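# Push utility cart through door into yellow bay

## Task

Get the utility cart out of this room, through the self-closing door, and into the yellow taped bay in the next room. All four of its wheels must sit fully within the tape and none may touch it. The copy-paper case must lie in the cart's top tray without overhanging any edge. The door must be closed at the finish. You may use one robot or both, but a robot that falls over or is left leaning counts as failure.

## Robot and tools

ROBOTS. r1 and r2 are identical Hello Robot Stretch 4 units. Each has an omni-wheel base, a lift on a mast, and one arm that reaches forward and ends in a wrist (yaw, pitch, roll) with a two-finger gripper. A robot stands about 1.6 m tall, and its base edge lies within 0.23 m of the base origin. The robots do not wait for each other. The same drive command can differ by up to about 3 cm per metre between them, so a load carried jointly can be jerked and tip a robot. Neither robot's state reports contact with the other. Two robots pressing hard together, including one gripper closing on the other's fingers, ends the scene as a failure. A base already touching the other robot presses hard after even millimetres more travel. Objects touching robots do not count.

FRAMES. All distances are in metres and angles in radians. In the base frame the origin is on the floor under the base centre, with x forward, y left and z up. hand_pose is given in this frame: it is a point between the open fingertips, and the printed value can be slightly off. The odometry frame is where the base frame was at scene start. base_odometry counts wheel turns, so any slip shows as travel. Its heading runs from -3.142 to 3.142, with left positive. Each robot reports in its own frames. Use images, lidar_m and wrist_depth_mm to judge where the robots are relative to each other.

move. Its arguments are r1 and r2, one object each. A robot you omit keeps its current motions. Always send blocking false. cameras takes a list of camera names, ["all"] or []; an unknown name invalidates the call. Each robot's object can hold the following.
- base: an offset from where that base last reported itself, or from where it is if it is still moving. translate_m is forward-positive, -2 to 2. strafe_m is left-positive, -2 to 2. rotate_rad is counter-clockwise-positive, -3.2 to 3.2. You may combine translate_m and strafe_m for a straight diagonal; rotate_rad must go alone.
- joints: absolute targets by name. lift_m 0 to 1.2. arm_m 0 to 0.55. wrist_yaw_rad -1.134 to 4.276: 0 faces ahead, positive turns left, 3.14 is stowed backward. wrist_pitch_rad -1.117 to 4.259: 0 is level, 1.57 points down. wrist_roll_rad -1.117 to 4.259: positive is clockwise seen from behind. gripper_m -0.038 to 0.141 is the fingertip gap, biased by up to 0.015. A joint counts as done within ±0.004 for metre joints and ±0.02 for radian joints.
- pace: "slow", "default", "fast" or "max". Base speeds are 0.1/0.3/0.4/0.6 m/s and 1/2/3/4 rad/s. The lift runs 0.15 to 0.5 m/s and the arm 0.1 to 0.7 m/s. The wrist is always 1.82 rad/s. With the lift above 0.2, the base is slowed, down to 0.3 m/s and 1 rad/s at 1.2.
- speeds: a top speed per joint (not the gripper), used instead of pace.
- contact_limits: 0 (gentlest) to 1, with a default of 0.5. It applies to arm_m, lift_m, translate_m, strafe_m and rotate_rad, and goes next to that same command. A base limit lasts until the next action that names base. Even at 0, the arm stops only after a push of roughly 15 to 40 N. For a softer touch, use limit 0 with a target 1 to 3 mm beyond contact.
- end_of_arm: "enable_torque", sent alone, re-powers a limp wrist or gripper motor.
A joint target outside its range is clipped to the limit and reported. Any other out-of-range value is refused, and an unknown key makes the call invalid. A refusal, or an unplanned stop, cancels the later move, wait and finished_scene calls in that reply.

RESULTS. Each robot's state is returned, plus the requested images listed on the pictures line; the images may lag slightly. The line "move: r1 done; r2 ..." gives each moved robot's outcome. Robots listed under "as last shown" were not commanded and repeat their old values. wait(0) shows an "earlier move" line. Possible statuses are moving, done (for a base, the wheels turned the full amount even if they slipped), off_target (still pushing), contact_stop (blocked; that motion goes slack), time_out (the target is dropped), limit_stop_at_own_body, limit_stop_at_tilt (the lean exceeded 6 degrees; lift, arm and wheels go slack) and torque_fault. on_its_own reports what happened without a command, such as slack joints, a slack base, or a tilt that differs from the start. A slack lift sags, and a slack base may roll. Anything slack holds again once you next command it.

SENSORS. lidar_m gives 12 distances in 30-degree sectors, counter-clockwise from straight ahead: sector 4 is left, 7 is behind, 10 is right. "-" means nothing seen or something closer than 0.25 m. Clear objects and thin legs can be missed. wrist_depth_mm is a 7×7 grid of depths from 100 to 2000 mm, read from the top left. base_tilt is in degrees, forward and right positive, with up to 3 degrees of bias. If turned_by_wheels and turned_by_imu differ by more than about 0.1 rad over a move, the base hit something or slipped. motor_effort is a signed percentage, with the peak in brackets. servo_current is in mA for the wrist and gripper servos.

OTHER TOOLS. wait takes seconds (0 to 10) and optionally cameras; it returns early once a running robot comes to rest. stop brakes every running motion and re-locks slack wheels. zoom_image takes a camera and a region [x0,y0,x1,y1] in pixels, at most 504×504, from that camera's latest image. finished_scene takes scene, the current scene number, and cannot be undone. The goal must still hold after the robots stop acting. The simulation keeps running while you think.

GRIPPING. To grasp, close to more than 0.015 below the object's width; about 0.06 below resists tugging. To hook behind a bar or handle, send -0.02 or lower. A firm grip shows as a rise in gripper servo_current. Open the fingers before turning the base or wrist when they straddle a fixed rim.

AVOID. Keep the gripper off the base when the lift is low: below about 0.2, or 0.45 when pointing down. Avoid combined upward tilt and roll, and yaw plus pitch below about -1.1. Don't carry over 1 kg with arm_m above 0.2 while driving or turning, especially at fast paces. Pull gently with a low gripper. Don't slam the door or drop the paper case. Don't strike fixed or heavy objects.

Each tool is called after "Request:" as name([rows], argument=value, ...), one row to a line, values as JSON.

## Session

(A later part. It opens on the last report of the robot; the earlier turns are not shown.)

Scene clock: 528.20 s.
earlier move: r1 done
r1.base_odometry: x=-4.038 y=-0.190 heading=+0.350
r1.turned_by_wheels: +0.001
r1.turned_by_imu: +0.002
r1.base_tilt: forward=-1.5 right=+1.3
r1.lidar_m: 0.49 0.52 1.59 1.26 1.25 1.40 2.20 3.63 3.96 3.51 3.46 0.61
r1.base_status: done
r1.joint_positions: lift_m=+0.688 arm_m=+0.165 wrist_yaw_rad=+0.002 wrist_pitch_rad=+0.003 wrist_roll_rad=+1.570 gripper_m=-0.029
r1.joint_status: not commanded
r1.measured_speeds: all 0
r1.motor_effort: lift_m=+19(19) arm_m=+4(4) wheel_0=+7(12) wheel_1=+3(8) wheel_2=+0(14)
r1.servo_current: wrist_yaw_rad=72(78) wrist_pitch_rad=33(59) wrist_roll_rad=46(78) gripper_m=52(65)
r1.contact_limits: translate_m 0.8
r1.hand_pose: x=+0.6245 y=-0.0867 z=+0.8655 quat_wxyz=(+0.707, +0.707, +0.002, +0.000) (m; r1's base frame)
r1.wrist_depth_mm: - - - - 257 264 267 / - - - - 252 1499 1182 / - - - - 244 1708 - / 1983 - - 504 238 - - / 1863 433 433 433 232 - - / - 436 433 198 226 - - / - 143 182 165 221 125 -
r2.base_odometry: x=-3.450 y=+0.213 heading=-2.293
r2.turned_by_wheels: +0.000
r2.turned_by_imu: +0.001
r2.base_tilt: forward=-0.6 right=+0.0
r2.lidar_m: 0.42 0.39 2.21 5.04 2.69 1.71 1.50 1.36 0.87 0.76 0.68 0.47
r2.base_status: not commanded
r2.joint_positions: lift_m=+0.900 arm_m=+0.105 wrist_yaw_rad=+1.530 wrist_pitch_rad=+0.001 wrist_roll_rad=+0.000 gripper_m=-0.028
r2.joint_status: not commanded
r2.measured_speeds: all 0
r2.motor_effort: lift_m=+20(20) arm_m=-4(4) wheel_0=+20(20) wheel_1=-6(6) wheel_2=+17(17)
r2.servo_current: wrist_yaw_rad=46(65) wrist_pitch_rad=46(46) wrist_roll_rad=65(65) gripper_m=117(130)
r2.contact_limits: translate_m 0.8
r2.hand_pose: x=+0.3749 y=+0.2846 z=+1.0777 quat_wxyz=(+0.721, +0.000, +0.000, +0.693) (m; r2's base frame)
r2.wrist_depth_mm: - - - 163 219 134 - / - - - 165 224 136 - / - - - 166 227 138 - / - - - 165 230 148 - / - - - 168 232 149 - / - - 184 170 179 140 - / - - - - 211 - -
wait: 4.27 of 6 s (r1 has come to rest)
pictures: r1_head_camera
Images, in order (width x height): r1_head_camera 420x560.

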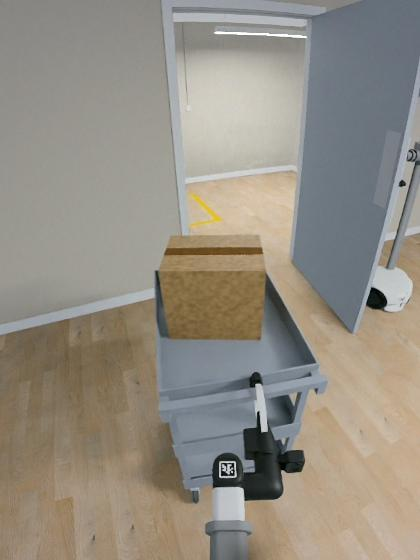

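Request:
move(blocking=false, r1={"base":{"strafe_m":0.3},"pace":"slow","contact_limits":{"strafe_m":0.8}})

Request:
wait(seconds=6)

Request:
move(blocking=false, r1={"base":{"rotate_rad":-0.25},"pace":"slow","contact_limits":{"rotate_rad":0.8}})

Request:
wait(seconds=4)

Request:
move(blocking=false, r1={"base":{"strafe_m":0.32},"pace":"slow","contact_limits":{"strafe_m":0.8}})

Request:
wait(seconds=5, cameras=["r1_head_camera"])

Scene clock: 544.53 s.
move: r1 moving
r1.base_odometry: x=-4.043 y=-0.176 heading=+0.350
r1.turned_by_wheels: +0.000
r1.turned_by_imu: -0.001
r1.base_tilt: forward=-1.6 right=+1.3
r1.lidar_m: 0.53 0.54 1.58 1.26 1.25 1.37 2.20 3.62 3.99 3.49 3.42 0.58
r1.base_status: strafe_m moving
r1.joint_positions: lift_m=+0.688 arm_m=+0.165 wrist_yaw_rad=+0.002 wrist_pitch_rad=+0.003 wrist_roll_rad=+1.570 gripper_m=-0.029
r1.joint_status: not commanded
r1.measured_speeds: translate_m=+0.001 strafe_m=+0.056 rotate_rad=-0.005 lift_m=+0.000 arm_m=+0.000 wrist_yaw_rad=+0.000 wrist_pitch_rad=+0.000 wrist_roll_rad=+0.000
r1.motor_effort: lift_m=+19(19) arm_m=+3(4) wheel_0=-6(9) wheel_1=+6(7) wheel_2=+0(1)
r1.servo_current: wrist_yaw_rad=46(65) wrist_pitch_rad=46(52) wrist_roll_rad=46(59) gripper_m=59(59)
r1.contact_limits: strafe_m 0.8
r1.hand_pose: x=+0.6245 y=-0.0867 z=+0.8655 quat_wxyz=(+0.707, +0.707, +0.002, +0.000) (m; r1's base frame)
r1.wrist_depth_mm: - - - - 260 268 272 / - - - 253 254 1464 1160 / - - - - 246 1808 - / - - - 433 239 - - / 1921 430 433 175 234 - - / - 433 190 187 183 - - / - 143 436 147 222 126 -
r2: as last shown
r2.turned_by_imu: +0.000
r2.lidar_m: 0.43 0.42 2.22 5.05 2.73 1.68 1.50 1.40 0.86 0.73 0.70 0.47
r2.motor_effort: lift_m=+20(20) arm_m=-4(4) wheel_0=+19(20) wheel_1=-6(6) wheel_2=+17(17)
r2.servo_current: wrist_yaw_rad=33(59) wrist_pitch_rad=39(46) wrist_roll_rad=46(59) gripper_m=117(124)
r2.contact_limits: translate_m 0.8
r2.wrist_depth_mm: - - - 163 219 134 - / - - - 164 224 136 - / - - - 165 227 138 - / - - - 165 229 149 - / - - - 168 233 150 - / - - 185 170 179 140 - / - - - - 211 - -
pictures: none

Scene clock: 548.20 s.
earlier move: r1 done
r1.base_odometry: x=-4.141 y=+0.092 heading=+0.350
r1.turned_by_wheels: +0.000
r1.turned_by_imu: -0.001
r1.base_tilt: forward=-1.6 right=+1.2
r1.lidar_m: 0.55 2.04 1.27 0.99 0.98 1.07 1.73 3.71 4.09 3.79 3.73 0.55
r1.base_status: done
r1.joint_positions: lift_m=+0.688 arm_m=+0.165 wrist_yaw_rad=-0.003 wrist_pitch_rad=+0.003 wrist_roll_rad=+1.570 gripper_m=-0.029
r1.joint_status: not commanded
r1.measured_speeds: all 0
r1.motor_effort: lift_m=+19(19) arm_m=-3(4) wheel_0=-7(18) wheel_1=+0(7) wheel_2=+0(6)
r1.servo_current: wrist_yaw_rad=39(91) wrist_pitch_rad=46(52) wrist_roll_rad=39(72) gripper_m=52(65)
r1.contact_limits: strafe_m 0.8
r1.hand_pose: x=+0.6240 y=-0.0883 z=+0.8655 quat_wxyz=(+0.707, +0.707, +0.000, -0.002) (m; r1's base frame)
r1.wrist_depth_mm: - - - - 210 1576 1160 / - - - - 214 - - / - 508 424 413 218 - - / 1983 427 427 162 222 - - / 1808 452 452 165 227 - - / - 473 185 185 184 - - / - 136 182 169 236 134 -
r2.base_odometry: x=-3.450 y=+0.213 heading=-2.293
r2.turned_by_wheels: +0.000
r2.turned_by_imu: +0.001
r2.base_tilt: forward=-0.6 right=+0.0
r2.lidar_m: 0.43 0.43 2.55 5.04 2.64 1.68 1.49 1.40 0.84 0.75 0.70 0.48
r2.base_status: not commanded
r2.joint_positions: lift_m=+0.900 arm_m=+0.105 wrist_yaw_rad=+1.530 wrist_pitch_rad=+0.001 wrist_roll_rad=+0.000 gripper_m=-0.028
r2.joint_status: not commanded
r2.measured_speeds: all 0
r2.motor_effort: lift_m=+20(20) arm_m=-4(4) wheel_0=+19(20) wheel_1=-6(7) wheel_2=+17(18)
r2.servo_current: wrist_yaw_rad=39(59) wrist_pitch_rad=33(46) wrist_roll_rad=39(59) gripper_m=117(124)
r2.contact_limits: translate_m 0.8
r2.hand_pose: x=+0.3749 y=+0.2846 z=+1.0777 quat_wxyz=(+0.721, +0.000, +0.000, +0.693) (m; r2's base frame)
r2.wrist_depth_mm: - - - 163 219 134 - / - - - 164 224 136 - / - - - 166 226 138 - / - - - 165 230 149 - / - - - 168 232 150 - / - - 184 169 180 140 - / - - - - 211 - -
wait: 3.67 of 6 s (r1 has come to rest)
pictures: none

Scene clock: 548.70 s.
move: r1 moving
r1.base_odometry: x=-4.141 y=+0.092 heading=+0.226
r1.turned_by_wheels: -0.123
r1.turned_by_imu: -0.123
r1.base_tilt: forward=-1.6 right=+1.2
r1.lidar_m: 0.55 0.57 1.39 1.03 1.00 1.04 1.45 3.73 3.90 3.88 3.72 0.57
r1.base_status: rotate_rad moving
r1.joint_positions: lift_m=+0.688 arm_m=+0.165 wrist_yaw_rad=+0.011 wrist_pitch_rad=+0.003 wrist_roll_rad=+1.570 gripper_m=-0.029
r1.joint_status: not commanded
r1.measured_speeds: translate_m=+0.001 strafe_m=+0.000 rotate_rad=-0.489 lift_m=+0.000 arm_m=+0.000 wrist_yaw_rad=+0.018 wrist_pitch_rad=+0.000 wrist_roll_rad=+0.000
r1.motor_effort: lift_m=+19(19) arm_m=-3(4) wheel_0=+17(17) wheel_1=+8(9) wheel_2=+15(15)
r1.servo_current: wrist_yaw_rad=72(72) wrist_pitch_rad=46(46) wrist_roll_rad=52(72) gripper_m=59(59)
r1.contact_limits: rotate_rad 0.8
r1.hand_pose: x=+0.6253 y=-0.0841 z=+0.8655 quat_wxyz=(+0.707, +0.707, +0.005, +0.003) (m; r1's base frame)
r1.wrist_depth_mm: - - - - 222 228 248 / - - - - 224 1661 - / - - - 165 225 - - / 1921 427 427 167 227 - - / 1863 445 442 168 231 - - / - 462 191 186 231 - - / - 143 181 170 235 - -
r2: as last shown
r2.turned_by_imu: +0.000
r2.lidar_m: 0.44 0.43 2.58 5.01 2.71 1.70 1.49 1.40 0.85 0.76 0.67 0.44
r2.motor_effort: lift_m=+20(20) arm_m=-4(4) wheel_0=+19(20) wheel_1=-6(6) wheel_2=+17(17)
r2.servo_current: wrist_yaw_rad=52(52) wrist_pitch_rad=46(46) wrist_roll_rad=39(59) gripper_m=117(124)
r2.contact_limits: translate_m 0.8
r2.wrist_depth_mm: - - - 163 220 134 - / - - - 164 224 136 - / - - - 165 227 138 - / - - - 166 229 149 - / - - - 168 232 150 - / - - 184 170 179 140 - / - - - - 211 - -
pictures: none

Scene clock: 549.50 s.
earlier move: r1 done
r1.base_odometry: x=-4.141 y=+0.092 heading=+0.101
r1.turned_by_wheels: -0.126
r1.turned_by_imu: -0.126
r1.base_tilt: forward=-1.6 right=+1.3
r1.lidar_m: 0.52 0.53 1.56 1.07 0.99 1.00 1.30 2.96 3.80 4.01 3.72 0.61
r1.base_status: done
r1.joint_positions: lift_m=+0.688 arm_m=+0.165 wrist_yaw_rad=+0.008 wrist_pitch_rad=+0.003 wrist_roll_rad=+1.570 gripper_m=-0.029
r1.joint_status: not commanded
r1.measured_speeds: all 0
r1.motor_effort: lift_m=+19(19) arm_m=-3(4) wheel_0=+6(17) wheel_1=+3(9) wheel_2=+4(17)
r1.servo_current: wrist_yaw_rad=78(85) wrist_pitch_rad=39(52) wrist_roll_rad=65(72) gripper_m=52(59)
r1.contact_limits: rotate_rad 0.8
r1.hand_pose: x=+0.6250 y=-0.0852 z=+0.8655 quat_wxyz=(+0.707, +0.707, +0.004, +0.002) (m; r1's base frame)
r1.wrist_depth_mm: - - 1499 1430 265 1430 1160 / - - - 195 257 286 285 / - - - 251 249 1756 1229 / - - - 492 244 - - / - 433 436 179 238 - - / 1863 436 436 186 230 - - / - 143 182 169 225 126 -
r2.base_odometry: x=-3.450 y=+0.213 heading=-2.293
r2.turned_by_wheels: +0.000
r2.turned_by_imu: +0.000
r2.base_tilt: forward=-0.7 right=+0.0
r2.lidar_m: 0.42 0.41 2.62 5.06 2.66 1.71 1.49 1.41 0.85 0.74 0.69 0.49
r2.base_status: not commanded
r2.joint_positions: lift_m=+0.900 arm_m=+0.105 wrist_yaw_rad=+1.530 wrist_pitch_rad=+0.001 wrist_roll_rad=+0.000 gripper_m=-0.028
r2.joint_status: not commanded
r2.measured_speeds: all 0
r2.motor_effort: lift_m=+20(20) arm_m=-4(4) wheel_0=+19(20) wheel_1=-6(6) wheel_2=+17(18)
r2.servo_current: wrist_yaw_rad=52(59) wrist_pitch_rad=39(46) wrist_roll_rad=46(59) gripper_m=117(124)
r2.contact_limits: translate_m 0.8
r2.hand_pose: x=+0.3749 y=+0.2846 z=+1.0777 quat_wxyz=(+0.721, +0.000, +0.000, +0.693) (m; r2's base frame)
r2.wrist_depth_mm: - - - 163 220 134 - / - - - 164 224 136 - / - - - 165 228 138 - / - - - 166 230 148 - / - - - 168 232 150 - / - - 185 170 179 140 - / - - - - 211 - -
wait: 0.80 of 4 s (r1 has come to rest)
pictures: none

Scene clock: 550.00 s.
move: r1 moving
r1.base_odometry: x=-4.142 y=+0.106 heading=+0.100
r1.turned_by_wheels: +0.000
r1.turned_by_imu: -0.001
r1.base_tilt: forward=-1.6 right=+1.3
r1.lidar_m: 0.51 0.51 1.58 1.05 0.97 1.00 1.32 2.94 3.77 4.04 3.74 0.59
r1.base_status: strafe_m moving
r1.joint_positions: lift_m=+0.688 arm_m=+0.165 wrist_yaw_rad=+0.003 wrist_pitch_rad=+0.003 wrist_roll_rad=+1.570 gripper_m=-0.029
r1.joint_status: not commanded
r1.measured_speeds: translate_m=+0.000 strafe_m=+0.057 rotate_rad=-0.002 lift_m=+0.000 arm_m=+0.000 wrist_yaw_rad=-0.002 wrist_pitch_rad=+0.000 wrist_roll_rad=+0.000
r1.motor_effort: lift_m=+19(19) arm_m=-3(4) wheel_0=-9(9) wheel_1=+5(7) wheel_2=+2(4)
r1.servo_current: wrist_yaw_rad=46(78) wrist_pitch_rad=39(39) wrist_roll_rad=52(65) gripper_m=59(65)
r1.contact_limits: strafe_m 0.8
r1.hand_pose: x=+0.6245 y=-0.0867 z=+0.8655 quat_wxyz=(+0.707, +0.707, +0.002, +0.000) (m; r1's base frame)
r1.wrist_depth_mm: - - 1537 1499 270 1464 1182 / - - - 256 260 289 287 / - - - 253 253 1808 1336 / - - - - 245 - - / - 433 436 178 237 - - / 1808 436 190 185 182 - - / - 144 436 133 224 125 -
r2: as last shown
r2.base_tilt: forward=-0.6 right=+0.0
r2.lidar_m: 0.42 0.41 2.58 5.04 2.67 1.69 1.48 1.37 0.85 0.76 0.68 0.46
r2.motor_effort: lift_m=+20(20) arm_m=-4(4) wheel_0=+19(20) wheel_1=-6(6) wheel_2=+17(17)
r2.servo_current: wrist_yaw_rad=46(59) wrist_pitch_rad=46(46) wrist_roll_rad=52(52) gripper_m=117(124)
r2.contact_limits: translate_m 0.8
r2.wrist_depth_mm: - - - 163 219 134 - / - - - 163 224 136 - / - - - 165 227 138 - / - - - 166 231 148 - / - - - 168 232 150 - / - - 184 170 179 140 - / - - - - 211 - -
pictures: none

Scene clock: 553.87 s.
earlier move: r1 done
r1.base_odometry: x=-4.173 y=+0.410 heading=+0.100
r1.turned_by_wheels: +0.000
r1.turned_by_imu: -0.001
r1.base_tilt: forward=-1.6 right=+1.3
r1.lidar_m: 0.56 0.59 1.18 0.80 0.73 0.75 0.96 2.18 3.99 4.32 3.98 0.56
r1.base_status: done
r1.joint_positions: lift_m=+0.688 arm_m=+0.165 wrist_yaw_rad=-0.008 wrist_pitch_rad=+0.003 wrist_roll_rad=+1.570 gripper_m=-0.029
r1.joint_status: not commanded
r1.measured_speeds: all 0
r1.motor_effort: lift_m=+19(19) arm_m=+4(4) wheel_0=-4(17) wheel_1=+2(7) wheel_2=-7(8)
r1.servo_current: wrist_yaw_rad=72(78) wrist_pitch_rad=39(52) wrist_roll_rad=52(65) gripper_m=59(65)
r1.contact_limits: strafe_m 0.8
r1.hand_pose: x=+0.6235 y=-0.0898 z=+0.8655 quat_wxyz=(+0.707, +0.707, -0.002, -0.004) (m; r1's base frame)
r1.wrist_depth_mm: - - - - 210 1430 1205 / - - - - 213 1499 - / - - 504 413 216 - - / - 427 421 159 219 - - / 1921 445 445 161 222 - - / - 466 186 164 183 - - / - 143 488 144 229 135 -
r2.base_odometry: x=-3.450 y=+0.213 heading=-2.293
r2.turned_by_wheels: +0.000
r2.turned_by_imu: +0.001
r2.base_tilt: forward=-0.6 right=+0.0
r2.lidar_m: 0.43 0.42 3.93 5.05 2.69 1.70 1.51 1.38 0.84 0.75 0.69 0.47
r2.base_status: not commanded
r2.joint_positions: lift_m=+0.900 arm_m=+0.105 wrist_yaw_rad=+1.530 wrist_pitch_rad=+0.001 wrist_roll_rad=+0.000 gripper_m=-0.028
r2.joint_status: not commanded
r2.measured_speeds: all 0
r2.motor_effort: lift_m=+20(20) arm_m=-4(4) wheel_0=+19(20) wheel_1=-6(7) wheel_2=+17(17)
r2.servo_current: wrist_yaw_rad=46(65) wrist_pitch_rad=33(46) wrist_roll_rad=39(59) gripper_m=111(124)
r2.contact_limits: translate_m 0.8
r2.hand_pose: x=+0.3749 y=+0.2846 z=+1.0777 quat_wxyz=(+0.721, +0.000, +0.000, +0.693) (m; r2's base frame)
r2.wrist_depth_mm: - - - 163 219 134 - / - - - 164 224 136 - / - - - 166 227 138 - / - - - 166 230 149 - / - - - 168 232 149 - / - - 185 170 180 141 - / - - - - 211 - -
wait: 3.87 of 5 s (r1 has come to rest)
pictures: r1_head_camera
Images, in order (width x height): r1_head_camera 420x560.

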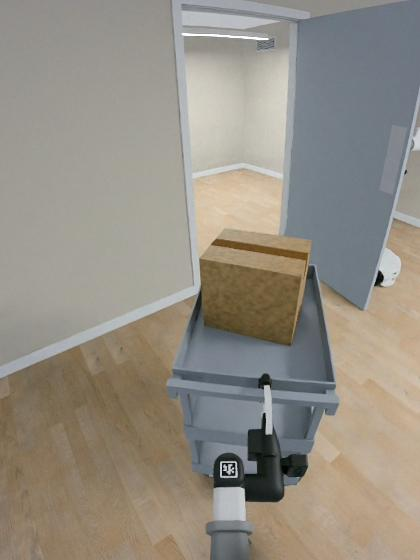

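Request:
move(blocking=false, r1={"base":{"translate_m":0.35,"strafe_m":0.15},"pace":"slow","contact_limits":{"translate_m":0.8}})

Request:
wait(seconds=6, cameras=["r1_head_camera"])

Scene clock: 563.13 s.
move: r1 moving
r1.base_odometry: x=-4.161 y=+0.417 heading=+0.100
r1.turned_by_wheels: +0.000
r1.turned_by_imu: -0.001
r1.base_tilt: forward=-1.6 right=+1.3
r1.lidar_m: 0.57 0.61 1.20 0.80 0.72 0.75 0.98 2.14 3.99 4.30 3.96 0.56
r1.base_status: translate_m moving; strafe_m moving
r1.joint_positions: lift_m=+0.688 arm_m=+0.165 wrist_yaw_rad=-0.008 wrist_pitch_rad=+0.002 wrist_roll_rad=+1.570 gripper_m=-0.029
r1.joint_status: not commanded
r1.measured_speeds: translate_m=+0.049 strafe_m=+0.020 rotate_rad=+0.002 lift_m=+0.000 arm_m=+0.000 wrist_yaw_rad=+0.000 wrist_pitch_rad=+0.000 wrist_roll_rad=+0.000
r1.motor_effort: lift_m=+19(19) arm_m=+4(4) wheel_0=+5(5) wheel_1=+5(7) wheel_2=-14(15)
r1.servo_current: wrist_yaw_rad=78(78) wrist_pitch_rad=39(46) wrist_roll_rad=59(59) gripper_m=52(65)
r1.contact_limits: translate_m 0.8
r1.hand_pose: x=+0.6235 y=-0.0898 z=+0.8656 quat_wxyz=(+0.707, +0.707, -0.002, -0.004) (m; r1's base frame)
r1.wrist_depth_mm: - - - - 210 1430 1205 / - - - - 213 1537 - / - - 512 410 216 - - / - 424 424 159 220 - - / 1863 442 445 161 223 - - / - 462 186 164 183 - - / - 142 492 144 229 136 -
r2: as last shown
r2.turned_by_imu: +0.000
r2.lidar_m: 0.43 0.43 3.96 5.05 2.73 1.71 1.51 1.38 0.86 0.76 0.71 0.46
r2.motor_effort: lift_m=+20(20) arm_m=-4(4) wheel_0=+19(20) wheel_1=-6(6) wheel_2=+17(17)
r2.servo_current: wrist_yaw_rad=46(59) wrist_pitch_rad=46(46) wrist_roll_rad=46(52) gripper_m=124(124)
r2.contact_limits: translate_m 0.8
r2.wrist_depth_mm: - - - 163 219 134 - / - - - 164 223 136 - / - - - 165 228 138 - / - - - 165 230 149 - / - - - 168 232 150 - / - - 183 169 180 140 - / - - - - 211 - -
pictures: none

Scene clock: 567.63 s.
earlier move: r1 done
r1.base_odometry: x=-3.840 y=+0.595 heading=+0.101
r1.turned_by_wheels: +0.001
r1.turned_by_imu: +0.003
r1.base_tilt: forward=-1.6 right=+1.3
r1.lidar_m: 0.54 0.55 1.31 0.89 0.80 0.83 1.07 2.41 4.37 4.21 3.90 0.59
r1.base_status: done
r1.joint_positions: lift_m=+0.688 arm_m=+0.165 wrist_yaw_rad=+0.000 wrist_pitch_rad=+0.002 wrist_roll_rad=+1.570 gripper_m=-0.029
r1.joint_status: not commanded
r1.measured_speeds: all 0
r1.motor_effort: lift_m=+19(19) arm_m=+4(4) wheel_0=+6(10) wheel_1=+5(8) wheel_2=-4(15)
r1.servo_current: wrist_yaw_rad=39(78) wrist_pitch_rad=39(52) wrist_roll_rad=46(72) gripper_m=59(65)
r1.contact_limits: translate_m 0.8
r1.hand_pose: x=+0.6243 y=-0.0874 z=+0.8656 quat_wxyz=(+0.707, +0.707, +0.001, -0.001) (m; r1's base frame)
r1.wrist_depth_mm: - - - - 237 246 247 / - - - - 235 1618 1255 / 1808 - - - 233 1618 - / - 521 433 427 231 - - / - 433 436 430 229 - - / - 439 439 198 184 - - / - 142 181 144 224 126 -
r2.base_odometry: x=-3.450 y=+0.213 heading=-2.293
r2.turned_by_wheels: +0.000
r2.turned_by_imu: +0.001
r2.base_tilt: forward=-0.7 right=+0.0
r2.lidar_m: 0.44 0.41 3.98 5.04 2.71 1.70 1.50 1.36 0.86 0.74 0.71 0.46
r2.base_status: not commanded
r2.joint_positions: lift_m=+0.900 arm_m=+0.105 wrist_yaw_rad=+1.530 wrist_pitch_rad=+0.001 wrist_roll_rad=+0.000 gripper_m=-0.028
r2.joint_status: not commanded
r2.measured_speeds: all 0
r2.motor_effort: lift_m=+20(20) arm_m=-4(4) wheel_0=+19(20) wheel_1=-6(7) wheel_2=+17(17)
r2.servo_current: wrist_yaw_rad=33(65) wrist_pitch_rad=39(52) wrist_roll_rad=52(59) gripper_m=111(124)
r2.contact_limits: translate_m 0.8
r2.hand_pose: x=+0.3749 y=+0.2846 z=+1.0777 quat_wxyz=(+0.721, +0.000, +0.000, +0.693) (m; r2's base frame)
r2.wrist_depth_mm: - - - 163 220 134 - / - - - 164 223 135 - / - - - 166 227 138 - / - - - 166 229 149 - / - - - 168 232 150 - / - - 185 170 179 140 - / - - - - 211 - -
wait: 4.50 of 6 s (r1 has come to rest)
pictures: r1_head_camera
Images, in order (width x height): r1_head_camera 420x560.

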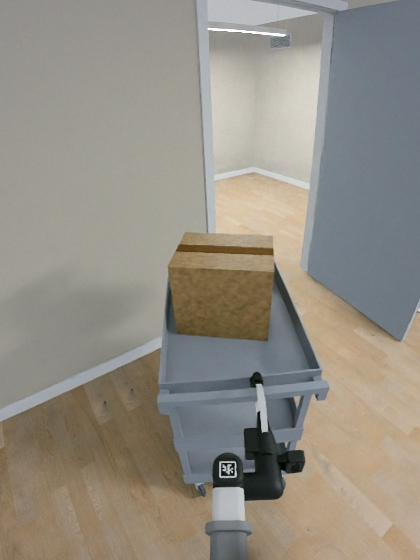

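Request:
move(blocking=false, r1={"base":{"translate_m":0.0,"strafe_m":-0.33},"pace":"slow","contact_limits":{"translate_m":0.8}})

Request:
wait(seconds=5)

Request:
move(blocking=false, r1={"base":{"rotate_rad":0.16},"pace":"slow","contact_limits":{"rotate_rad":0.8}})

Request:
wait(seconds=3)

Request:
move(blocking=false, r1={"base":{"translate_m":-0.03,"strafe_m":-0.33},"pace":"slow","contact_limits":{"translate_m":0.8}})

Request:
wait(seconds=5)

Request:
move(blocking=false, r1={"base":{"rotate_rad":0.16},"pace":"slow","contact_limits":{"rotate_rad":0.8}})

Request:
wait(seconds=3, cameras=["r1_head_camera"])

Scene clock: 596.70 s.
move: r1 moving
r1.base_odometry: x=-3.839 y=+0.581 heading=+0.102
r1.turned_by_wheels: +0.001
r1.turned_by_imu: +0.001
r1.base_tilt: forward=-1.6 right=+1.2
r1.lidar_m: 0.53 0.54 1.32 0.88 0.81 0.83 1.08 2.57 4.33 4.16 3.89 0.59
r1.base_status: translate_m moving; strafe_m moving
r1.joint_positions: lift_m=+0.688 arm_m=+0.165 wrist_yaw_rad=+0.004 wrist_pitch_rad=+0.002 wrist_roll_rad=+1.570 gripper_m=-0.029
r1.joint_status: not commanded
r1.measured_speeds: translate_m=+0.000 strafe_m=-0.057 rotate_rad=+0.001 lift_m=+0.000 arm_m=+0.000 wrist_yaw_rad=+0.012 wrist_pitch_rad=+0.000 wrist_roll_rad=+0.000
r1.motor_effort: lift_m=+19(19) arm_m=+3(4) wheel_0=+12(16) wheel_1=-3(4) wheel_2=-1(3)
r1.servo_current: wrist_yaw_rad=46(65) wrist_pitch_rad=46(46) wrist_roll_rad=52(59) gripper_m=59(59)
r1.contact_limits: translate_m 0.8
r1.hand_pose: x=+0.6246 y=-0.0864 z=+0.8656 quat_wxyz=(+0.707, +0.707, +0.002, +0.000) (m; r1's base frame)
r1.wrist_depth_mm: - - - - 238 246 248 / 1983 - - - 236 1661 1229 / 1756 - - - 235 1576 - / - 559 442 171 231 - - / - 433 433 169 228 - - / - 442 439 199 227 - - / - 143 181 145 224 125 -
r2: as last shown
r2.turned_by_imu: +0.000
r2.lidar_m: 0.42 0.42 3.93 5.04 2.72 1.70 1.50 1.37 0.85 0.75 0.68 0.47
r2.motor_effort: lift_m=+20(20) arm_m=-4(4) wheel_0=+19(20) wheel_1=-6(6) wheel_2=+17(17)
r2.servo_current: wrist_yaw_rad=46(52) wrist_pitch_rad=46(46) wrist_roll_rad=46(52) gripper_m=117(124)
r2.contact_limits: translate_m 0.8
r2.wrist_depth_mm: - - - 163 220 134 - / - - - 164 224 136 - / - - - 165 227 138 - / - - - 165 230 149 - / - - - 168 233 150 - / - - 185 169 179 140 - / - - - - 211 - -
pictures: none

Scene clock: 600.63 s.
earlier move: r1 done
r1.base_odometry: x=-3.806 y=+0.267 heading=+0.102
r1.turned_by_wheels: +0.000
r1.turned_by_imu: +0.001
r1.base_tilt: forward=-1.6 right=+1.2
r1.lidar_m: 0.45 0.43 1.71 1.16 1.06 1.10 1.42 3.21 4.18 3.90 3.61 0.62
r1.base_status: done
r1.joint_positions: lift_m=+0.688 arm_m=+0.165 wrist_yaw_rad=+0.007 wrist_pitch_rad=+0.002 wrist_roll_rad=+1.570 gripper_m=-0.029
r1.joint_status: not commanded
r1.measured_speeds: all 0
r1.motor_effort: lift_m=+19(19) arm_m=-4(4) wheel_0=+7(17) wheel_1=-1(5) wheel_2=+5(8)
r1.servo_current: wrist_yaw_rad=72(85) wrist_pitch_rad=39(52) wrist_roll_rad=46(72) gripper_m=59(65)
r1.contact_limits: translate_m 0.8
r1.hand_pose: x=+0.6249 y=-0.0853 z=+0.8656 quat_wxyz=(+0.707, +0.707, +0.003, +0.002) (m; r1's base frame)
r1.wrist_depth_mm: - - - - - 1430 1182 / - - - - 322 1537 1229 / - - - - 314 332 334 / 1756 - - - 271 1756 1281 / - - - 251 249 1808 - / - - 418 187 230 - - / - 153 402 146 208 133 -
r2.base_odometry: x=-3.450 y=+0.213 heading=-2.293
r2.turned_by_wheels: +0.000
r2.turned_by_imu: +0.001
r2.base_tilt: forward=-0.6 right=+0.0
r2.lidar_m: 0.43 0.42 3.97 5.06 2.72 1.71 1.50 1.38 0.86 0.73 0.69 0.47
r2.base_status: not commanded
r2.joint_positions: lift_m=+0.900 arm_m=+0.105 wrist_yaw_rad=+1.530 wrist_pitch_rad=+0.001 wrist_roll_rad=+0.000 gripper_m=-0.028
r2.joint_status: not commanded
r2.measured_speeds: all 0
r2.motor_effort: lift_m=+20(20) arm_m=-4(4) wheel_0=+20(20) wheel_1=-6(7) wheel_2=+17(17)
r2.servo_current: wrist_yaw_rad=39(59) wrist_pitch_rad=46(46) wrist_roll_rad=39(65) gripper_m=124(124)
r2.contact_limits: translate_m 0.8
r2.hand_pose: x=+0.3749 y=+0.2846 z=+1.0777 quat_wxyz=(+0.721, +0.000, +0.000, +0.693) (m; r2's base frame)
r2.wrist_depth_mm: - - - 163 219 134 - / - - - 164 224 136 - / - - - 166 227 138 - / - - - 166 230 148 - / - - - 168 233 150 - / - - 185 169 179 140 - / - - - - 211 - -
wait: 3.93 of 5 s (r1 has come to rest)
pictures: none

Scene clock: 601.13 s.
move: r1 moving
r1.base_odometry: x=-3.806 y=+0.266 heading=+0.214
r1.turned_by_wheels: +0.113
r1.turned_by_imu: +0.112
r1.base_tilt: forward=-1.6 right=+1.3
r1.lidar_m: 0.44 0.58 1.51 1.14 1.07 1.13 1.59 4.10 4.27 3.78 3.63 0.61
r1.base_status: rotate_rad moving
r1.joint_positions: lift_m=+0.688 arm_m=+0.165 wrist_yaw_rad=-0.013 wrist_pitch_rad=+0.002 wrist_roll_rad=+1.570 gripper_m=-0.029
r1.joint_status: not commanded
r1.measured_speeds: translate_m=-0.001 strafe_m=+0.000 rotate_rad=+0.309 lift_m=+0.000 arm_m=+0.000 wrist_yaw_rad=-0.032 wrist_pitch_rad=+0.000 wrist_roll_rad=+0.000
r1.motor_effort: lift_m=+19(19) arm_m=+1(4) wheel_0=-14(15) wheel_1=-5(9) wheel_2=-14(14)
r1.servo_current: wrist_yaw_rad=72(72) wrist_pitch_rad=39(46) wrist_roll_rad=39(59) gripper_m=59(59)
r1.contact_limits: rotate_rad 0.8
r1.hand_pose: x=+0.6231 y=-0.0912 z=+0.8656 quat_wxyz=(+0.707, +0.707, -0.004, -0.005) (m; r1's base frame)
r1.wrist_depth_mm: - - - - - - 1255 / - - - - 312 322 1118 / 1921 - - - 289 1661 1205 / 1756 - - - 259 1808 1308 / - - - - 239 1808 - / - 415 185 196 181 - - / - 143 397 151 204 126 -
r2: as last shown
r2.turned_by_imu: +0.000
r2.base_tilt: forward=-0.7 right=+0.0
r2.lidar_m: 0.43 0.43 3.99 5.02 2.68 1.69 1.51 1.37 0.83 0.76 0.68 0.46
r2.motor_effort: lift_m=+20(20) arm_m=-4(4) wheel_0=+19(20) wheel_1=-6(6) wheel_2=+17(17)
r2.servo_current: wrist_yaw_rad=39(52) wrist_pitch_rad=46(46) wrist_roll_rad=46(59) gripper_m=124(124)
r2.contact_limits: translate_m 0.8
r2.wrist_depth_mm: - - - 163 220 134 - / - - - 164 224 136 - / - - - 165 226 138 - / - - - 165 230 149 - / - - - 168 233 149 - / - - 184 169 179 140 - / - - - - 211 - -
pictures: none

Scene clock: 602.20 s.
earlier move: r1 done
r1.base_odometry: x=-3.806 y=+0.267 heading=+0.262
r1.turned_by_wheels: +0.048
r1.turned_by_imu: +0.048
r1.base_tilt: forward=-1.6 right=+1.3
r1.lidar_m: 0.47 0.50 1.45 1.08 1.07 1.15 1.70 4.07 4.34 3.71 3.64 0.61
r1.base_status: done
r1.joint_positions: lift_m=+0.688 arm_m=+0.165 wrist_yaw_rad=+0.003 wrist_pitch_rad=+0.002 wrist_roll_rad=+1.570 gripper_m=-0.029
r1.joint_status: not commanded
r1.measured_speeds: all 0
r1.motor_effort: lift_m=+19(19) arm_m=-4(4) wheel_0=+3(17) wheel_1=+1(9) wheel_2=+1(14)
r1.servo_current: wrist_yaw_rad=46(91) wrist_pitch_rad=33(46) wrist_roll_rad=39(59) gripper_m=52(65)
r1.contact_limits: rotate_rad 0.8
r1.hand_pose: x=+0.6245 y=-0.0867 z=+0.8656 quat_wxyz=(+0.707, +0.707, +0.002, +0.000) (m; r1's base frame)
r1.wrist_depth_mm: - - - - 279 1499 1205 / 1808 - - - 277 289 289 / 1708 - - - 258 1808 1255 / - - - - 248 1756 - / - 433 433 212 237 - - / - 427 190 197 226 - - / - 143 424 162 217 134 -
r2.base_odometry: x=-3.450 y=+0.213 heading=-2.293
r2.turned_by_wheels: +0.000
r2.turned_by_imu: +0.000
r2.base_tilt: forward=-0.7 right=+0.0
r2.lidar_m: 0.43 0.42 3.93 5.04 2.69 1.65 1.50 1.36 0.86 0.77 0.70 0.46
r2.base_status: not commanded
r2.joint_positions: lift_m=+0.900 arm_m=+0.105 wrist_yaw_rad=+1.530 wrist_pitch_rad=+0.001 wrist_roll_rad=+0.000 gripper_m=-0.028
r2.joint_status: not commanded
r2.measured_speeds: all 0
r2.motor_effort: lift_m=+20(20) arm_m=-4(4) wheel_0=+19(20) wheel_1=-6(7) wheel_2=+17(17)
r2.servo_current: wrist_yaw_rad=59(59) wrist_pitch_rad=33(46) wrist_roll_rad=39(59) gripper_m=117(124)
r2.contact_limits: translate_m 0.8
r2.hand_pose: x=+0.3749 y=+0.2846 z=+1.0777 quat_wxyz=(+0.721, +0.000, +0.000, +0.693) (m; r2's base frame)
r2.wrist_depth_mm: - - - 163 219 134 - / - - - 164 224 136 - / - - - 165 228 138 - / - - - 165 229 148 - / - - - 168 233 149 - / - - 183 169 179 140 - / - - - - 211 - -
wait: 1.07 of 3 s (r1 has come to rest)
pictures: none

Scene clock: 602.70 s.
move: r1 moving
r1.base_odometry: x=-3.804 y=+0.253 heading=+0.263
r1.turned_by_wheels: +0.001
r1.turned_by_imu: +0.001
r1.base_tilt: forward=-1.6 right=+1.3
r1.lidar_m: 0.50 0.49 1.45 1.11 1.09 1.15 1.71 4.10 4.33 3.74 3.63 0.61
r1.base_status: translate_m moving; strafe_m moving
r1.joint_positions: lift_m=+0.688 arm_m=+0.165 wrist_yaw_rad=+0.003 wrist_pitch_rad=+0.002 wrist_roll_rad=+1.570 gripper_m=-0.029
r1.joint_status: not commanded
r1.measured_speeds: translate_m=-0.005 strafe_m=-0.053 rotate_rad=+0.003 lift_m=+0.000 arm_m=+0.000 wrist_yaw_rad=+0.006 wrist_pitch_rad=+0.000 wrist_roll_rad=+0.000
r1.motor_effort: lift_m=+19(19) arm_m=-4(4) wheel_0=+11(11) wheel_1=-4(6) wheel_2=+5(6)
r1.servo_current: wrist_yaw_rad=46(72) wrist_pitch_rad=39(46) wrist_roll_rad=59(65) gripper_m=59(59)
r1.contact_limits: translate_m 0.8
r1.hand_pose: x=+0.6246 y=-0.0865 z=+0.8656 quat_wxyz=(+0.707, +0.707, +0.002, +0.000) (m; r1's base frame)
r1.wrist_depth_mm: - - - - - 1464 1138 / 1863 - - - 272 291 1118 / 1708 - - 263 257 1756 1229 / - - - 250 247 1863 - / - 430 430 178 237 - - / - 427 214 187 229 - - / - 143 182 147 216 134 -
r2: as last shown
r2.lidar_m: 0.42 0.41 3.97 5.04 2.72 1.66 1.49 1.35 0.85 0.75 0.69 0.47
r2.motor_effort: lift_m=+20(20) arm_m=-4(4) wheel_0=+20(20) wheel_1=-6(6) wheel_2=+17(17)
r2.servo_current: wrist_yaw_rad=46(52) wrist_pitch_rad=39(46) wrist_roll_rad=33(59) gripper_m=124(124)
r2.contact_limits: translate_m 0.8
r2.wrist_depth_mm: - - - 163 219 134 - / - - - 164 224 136 - / - - - 165 228 138 - / - - - 166 229 149 - / - - - 168 231 149 - / - - 184 170 179 140 - / - - - - 211 - -
pictures: none

Scene clock: 606.70 s.
earlier move: r1 done
r1.base_odometry: x=-3.750 y=-0.060 heading=+0.263
r1.turned_by_wheels: +0.000
r1.turned_by_imu: +0.000
r1.base_tilt: forward=-1.6 right=+1.3
r1.lidar_m: 0.38 0.40 1.81 1.40 1.36 1.44 2.13 3.93 4.18 3.44 3.34 0.65
r1.base_status: done
r1.joint_positions: lift_m=+0.688 arm_m=+0.165 wrist_yaw_rad=+0.004 wrist_pitch_rad=+0.002 wrist_roll_rad=+1.570 gripper_m=-0.029
r1.joint_status: not commanded
r1.measured_speeds: all 0
r1.motor_effort: lift_m=+19(19) arm_m=-4(4) wheel_0=+8(13) wheel_1=+0(7) wheel_2=+6(10)
r1.servo_current: wrist_yaw_rad=59(72) wrist_pitch_rad=46(59) wrist_roll_rad=65(65) gripper_m=59(65)
r1.contact_limits: translate_m 0.8
r1.hand_pose: x=+0.6247 y=-0.0861 z=+0.8656 quat_wxyz=(+0.707, +0.707, +0.002, +0.001) (m; r1's base frame)
r1.wrist_depth_mm: - - - - - - 1182 / - - - - - 1618 1205 / 1921 - - 260 347 347 349 / 1808 - - - 301 1756 1255 / - - - 253 254 1756 - / - - - 190 226 1756 - / - 145 389 138 201 135 -
r2.base_odometry: x=-3.450 y=+0.213 heading=-2.293
r2.turned_by_wheels: +0.000
r2.turned_by_imu: +0.001
r2.base_tilt: forward=-0.6 right=+0.0
r2.lidar_m: 0.42 0.42 2.07 5.05 2.70 1.71 1.49 1.36 0.88 0.76 0.71 0.46
r2.base_status: not commanded
r2.joint_positions: lift_m=+0.900 arm_m=+0.105 wrist_yaw_rad=+1.530 wrist_pitch_rad=+0.001 wrist_roll_rad=+0.000 gripper_m=-0.028
r2.joint_status: not commanded
r2.measured_speeds: all 0
r2.motor_effort: lift_m=+20(20) arm_m=-4(4) wheel_0=+19(20) wheel_1=-6(7) wheel_2=+17(17)
r2.servo_current: wrist_yaw_rad=59(59) wrist_pitch_rad=39(46) wrist_roll_rad=52(59) gripper_m=111(130)
r2.contact_limits: translate_m 0.8
r2.hand_pose: x=+0.3749 y=+0.2846 z=+1.0777 quat_wxyz=(+0.721, +0.000, +0.000, +0.693) (m; r2's base frame)
r2.wrist_depth_mm: - - - 163 219 134 - / - - - 164 224 136 - / - - - 165 227 138 - / - - - 166 229 148 - / - - - 167 233 149 - / - - 185 170 179 140 - / - - - - 211 - -
wait: 4.00 of 5 s (r1 has come to rest)
pictures: none

Scene clock: 607.20 s.
move: r1 moving
r1.base_odometry: x=-3.750 y=-0.060 heading=+0.375
r1.turned_by_wheels: +0.112
r1.turned_by_imu: +0.111
r1.base_tilt: forward=-1.6 right=+1.3
r1.lidar_m: 0.40 0.50 1.68 1.37 1.35 1.50 2.42 3.93 4.15 3.39 3.33 0.65
r1.base_status: rotate_rad moving
r1.joint_positions: lift_m=+0.688 arm_m=+0.165 wrist_yaw_rad=-0.015 wrist_pitch_rad=+0.002 wrist_roll_rad=+1.570 gripper_m=-0.029
r1.joint_status: not commanded
r1.measured_speeds: translate_m=+0.000 strafe_m=+0.000 rotate_rad=+0.313 lift_m=+0.000 arm_m=+0.000 wrist_yaw_rad=-0.033 wrist_pitch_rad=+0.000 wrist_roll_rad=+0.000
r1.motor_effort: lift_m=+19(19) arm_m=+0(4) wheel_0=-17(17) wheel_1=-6(7) wheel_2=-15(15)
r1.servo_current: wrist_yaw_rad=111(111) wrist_pitch_rad=39(52) wrist_roll_rad=59(72) gripper_m=59(59)
r1.contact_limits: rotate_rad 0.8
r1.hand_pose: x=+0.6229 y=-0.0918 z=+0.8656 quat_wxyz=(+0.707, +0.707, -0.005, -0.006) (m; r1's base frame)
r1.wrist_depth_mm: - - - - - - 1229 / - - - - - 1576 1229 / 1863 - - - 342 345 349 / 1756 - - - 287 1756 1281 / - - - - 248 1661 - / - - 187 187 179 1708 - / - 146 384 124 201 138 -
r2: as last shown
r2.turned_by_imu: +0.000
r2.base_tilt: forward=-0.7 right=+0.0
r2.lidar_m: 0.43 0.42 2.06 5.04 2.72 1.69 1.52 1.37 0.83 0.74 0.71 0.47
r2.motor_effort: lift_m=+20(20) arm_m=-4(4) wheel_0=+19(20) wheel_1=-6(6) wheel_2=+17(17)
r2.servo_current: wrist_yaw_rad=59(59) wrist_pitch_rad=39(52) wrist_roll_rad=39(59) gripper_m=117(124)
r2.contact_limits: translate_m 0.8
r2.wrist_depth_mm: - - - 163 219 134 - / - - - 164 224 136 - / - - - 166 227 138 - / - - - 165 229 148 - / - - - 168 233 150 - / - - 185 170 179 140 - / - - - - 211 - -
pictures: none

Scene clock: 608.30 s.
earlier move: r1 done
r1.base_odometry: x=-3.750 y=-0.060 heading=+0.423
r1.turned_by_wheels: +0.048
r1.turned_by_imu: +0.049
r1.base_tilt: forward=-1.6 right=+1.3
r1.lidar_m: 0.48 0.48 1.60 1.37 1.35 1.56 2.63 3.93 3.99 3.39 1.98 0.62
r1.base_status: done
r1.joint_positions: lift_m=+0.688 arm_m=+0.165 wrist_yaw_rad=+0.006 wrist_pitch_rad=+0.002 wrist_roll_rad=+1.570 gripper_m=-0.029
r1.joint_status: not commanded
r1.measured_speeds: all 0
r1.motor_effort: lift_m=+19(19) arm_m=-4(4) wheel_0=+3(19) wheel_1=+0(7) wheel_2=+1(16)
r1.servo_current: wrist_yaw_rad=39(111) wrist_pitch_rad=52(52) wrist_roll_rad=52(72) gripper_m=52(59)
r1.contact_limits: rotate_rad 0.8
r1.hand_pose: x=+0.6248 y=-0.0857 z=+0.8656 quat_wxyz=(+0.707, +0.707, +0.003, +0.001) (m; r1's base frame)
r1.wrist_depth_mm: - - - 255 - 1537 1182 / 1808 - - - 315 324 324 / 1661 - - - 289 1708 1229 / - - - 259 259 1756 - / - - - 187 245 - - / - 424 191 188 229 - - / - 144 407 145 212 135 -
r2.base_odometry: x=-3.450 y=+0.213 heading=-2.293
r2.turned_by_wheels: +0.000
r2.turned_by_imu: +0.000
r2.base_tilt: forward=-0.6 right=+0.0
r2.lidar_m: 0.43 0.41 2.04 5.04 2.70 1.67 1.51 1.38 0.87 0.74 0.65 0.46
r2.base_status: not commanded
r2.joint_positions: lift_m=+0.900 arm_m=+0.105 wrist_yaw_rad=+1.530 wrist_pitch_rad=+0.001 wrist_roll_rad=+0.000 gripper_m=-0.028
r2.joint_status: not commanded
r2.measured_speeds: all 0
r2.motor_effort: lift_m=+20(20) arm_m=-3(4) wheel_0=+19(20) wheel_1=-6(7) wheel_2=+17(17)
r2.servo_current: wrist_yaw_rad=39(59) wrist_pitch_rad=39(52) wrist_roll_rad=46(59) gripper_m=117(124)
r2.contact_limits: translate_m 0.8
r2.hand_pose: x=+0.3749 y=+0.2846 z=+1.0777 quat_wxyz=(+0.721, +0.000, +0.000, +0.693) (m; r2's base frame)
r2.wrist_depth_mm: - - - 163 219 134 - / - - - 164 224 136 - / - - - 165 227 138 - / - - - 165 230 148 - / - - - 168 233 149 - / - - 184 170 180 140 - / - - - - 211 - -
wait: 1.10 of 3 s (r1 has come to rest)
pictures: r1_head_camera
Images, in order (width x height): r1_head_camera 420x560.

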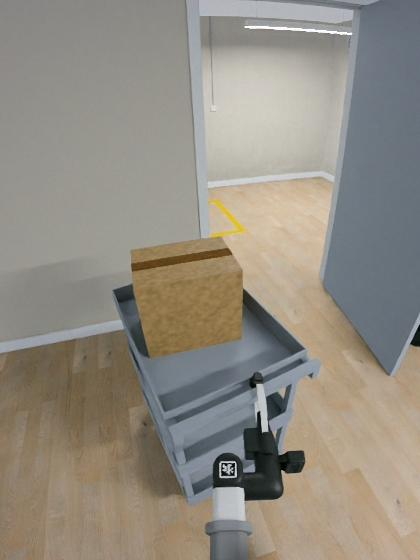

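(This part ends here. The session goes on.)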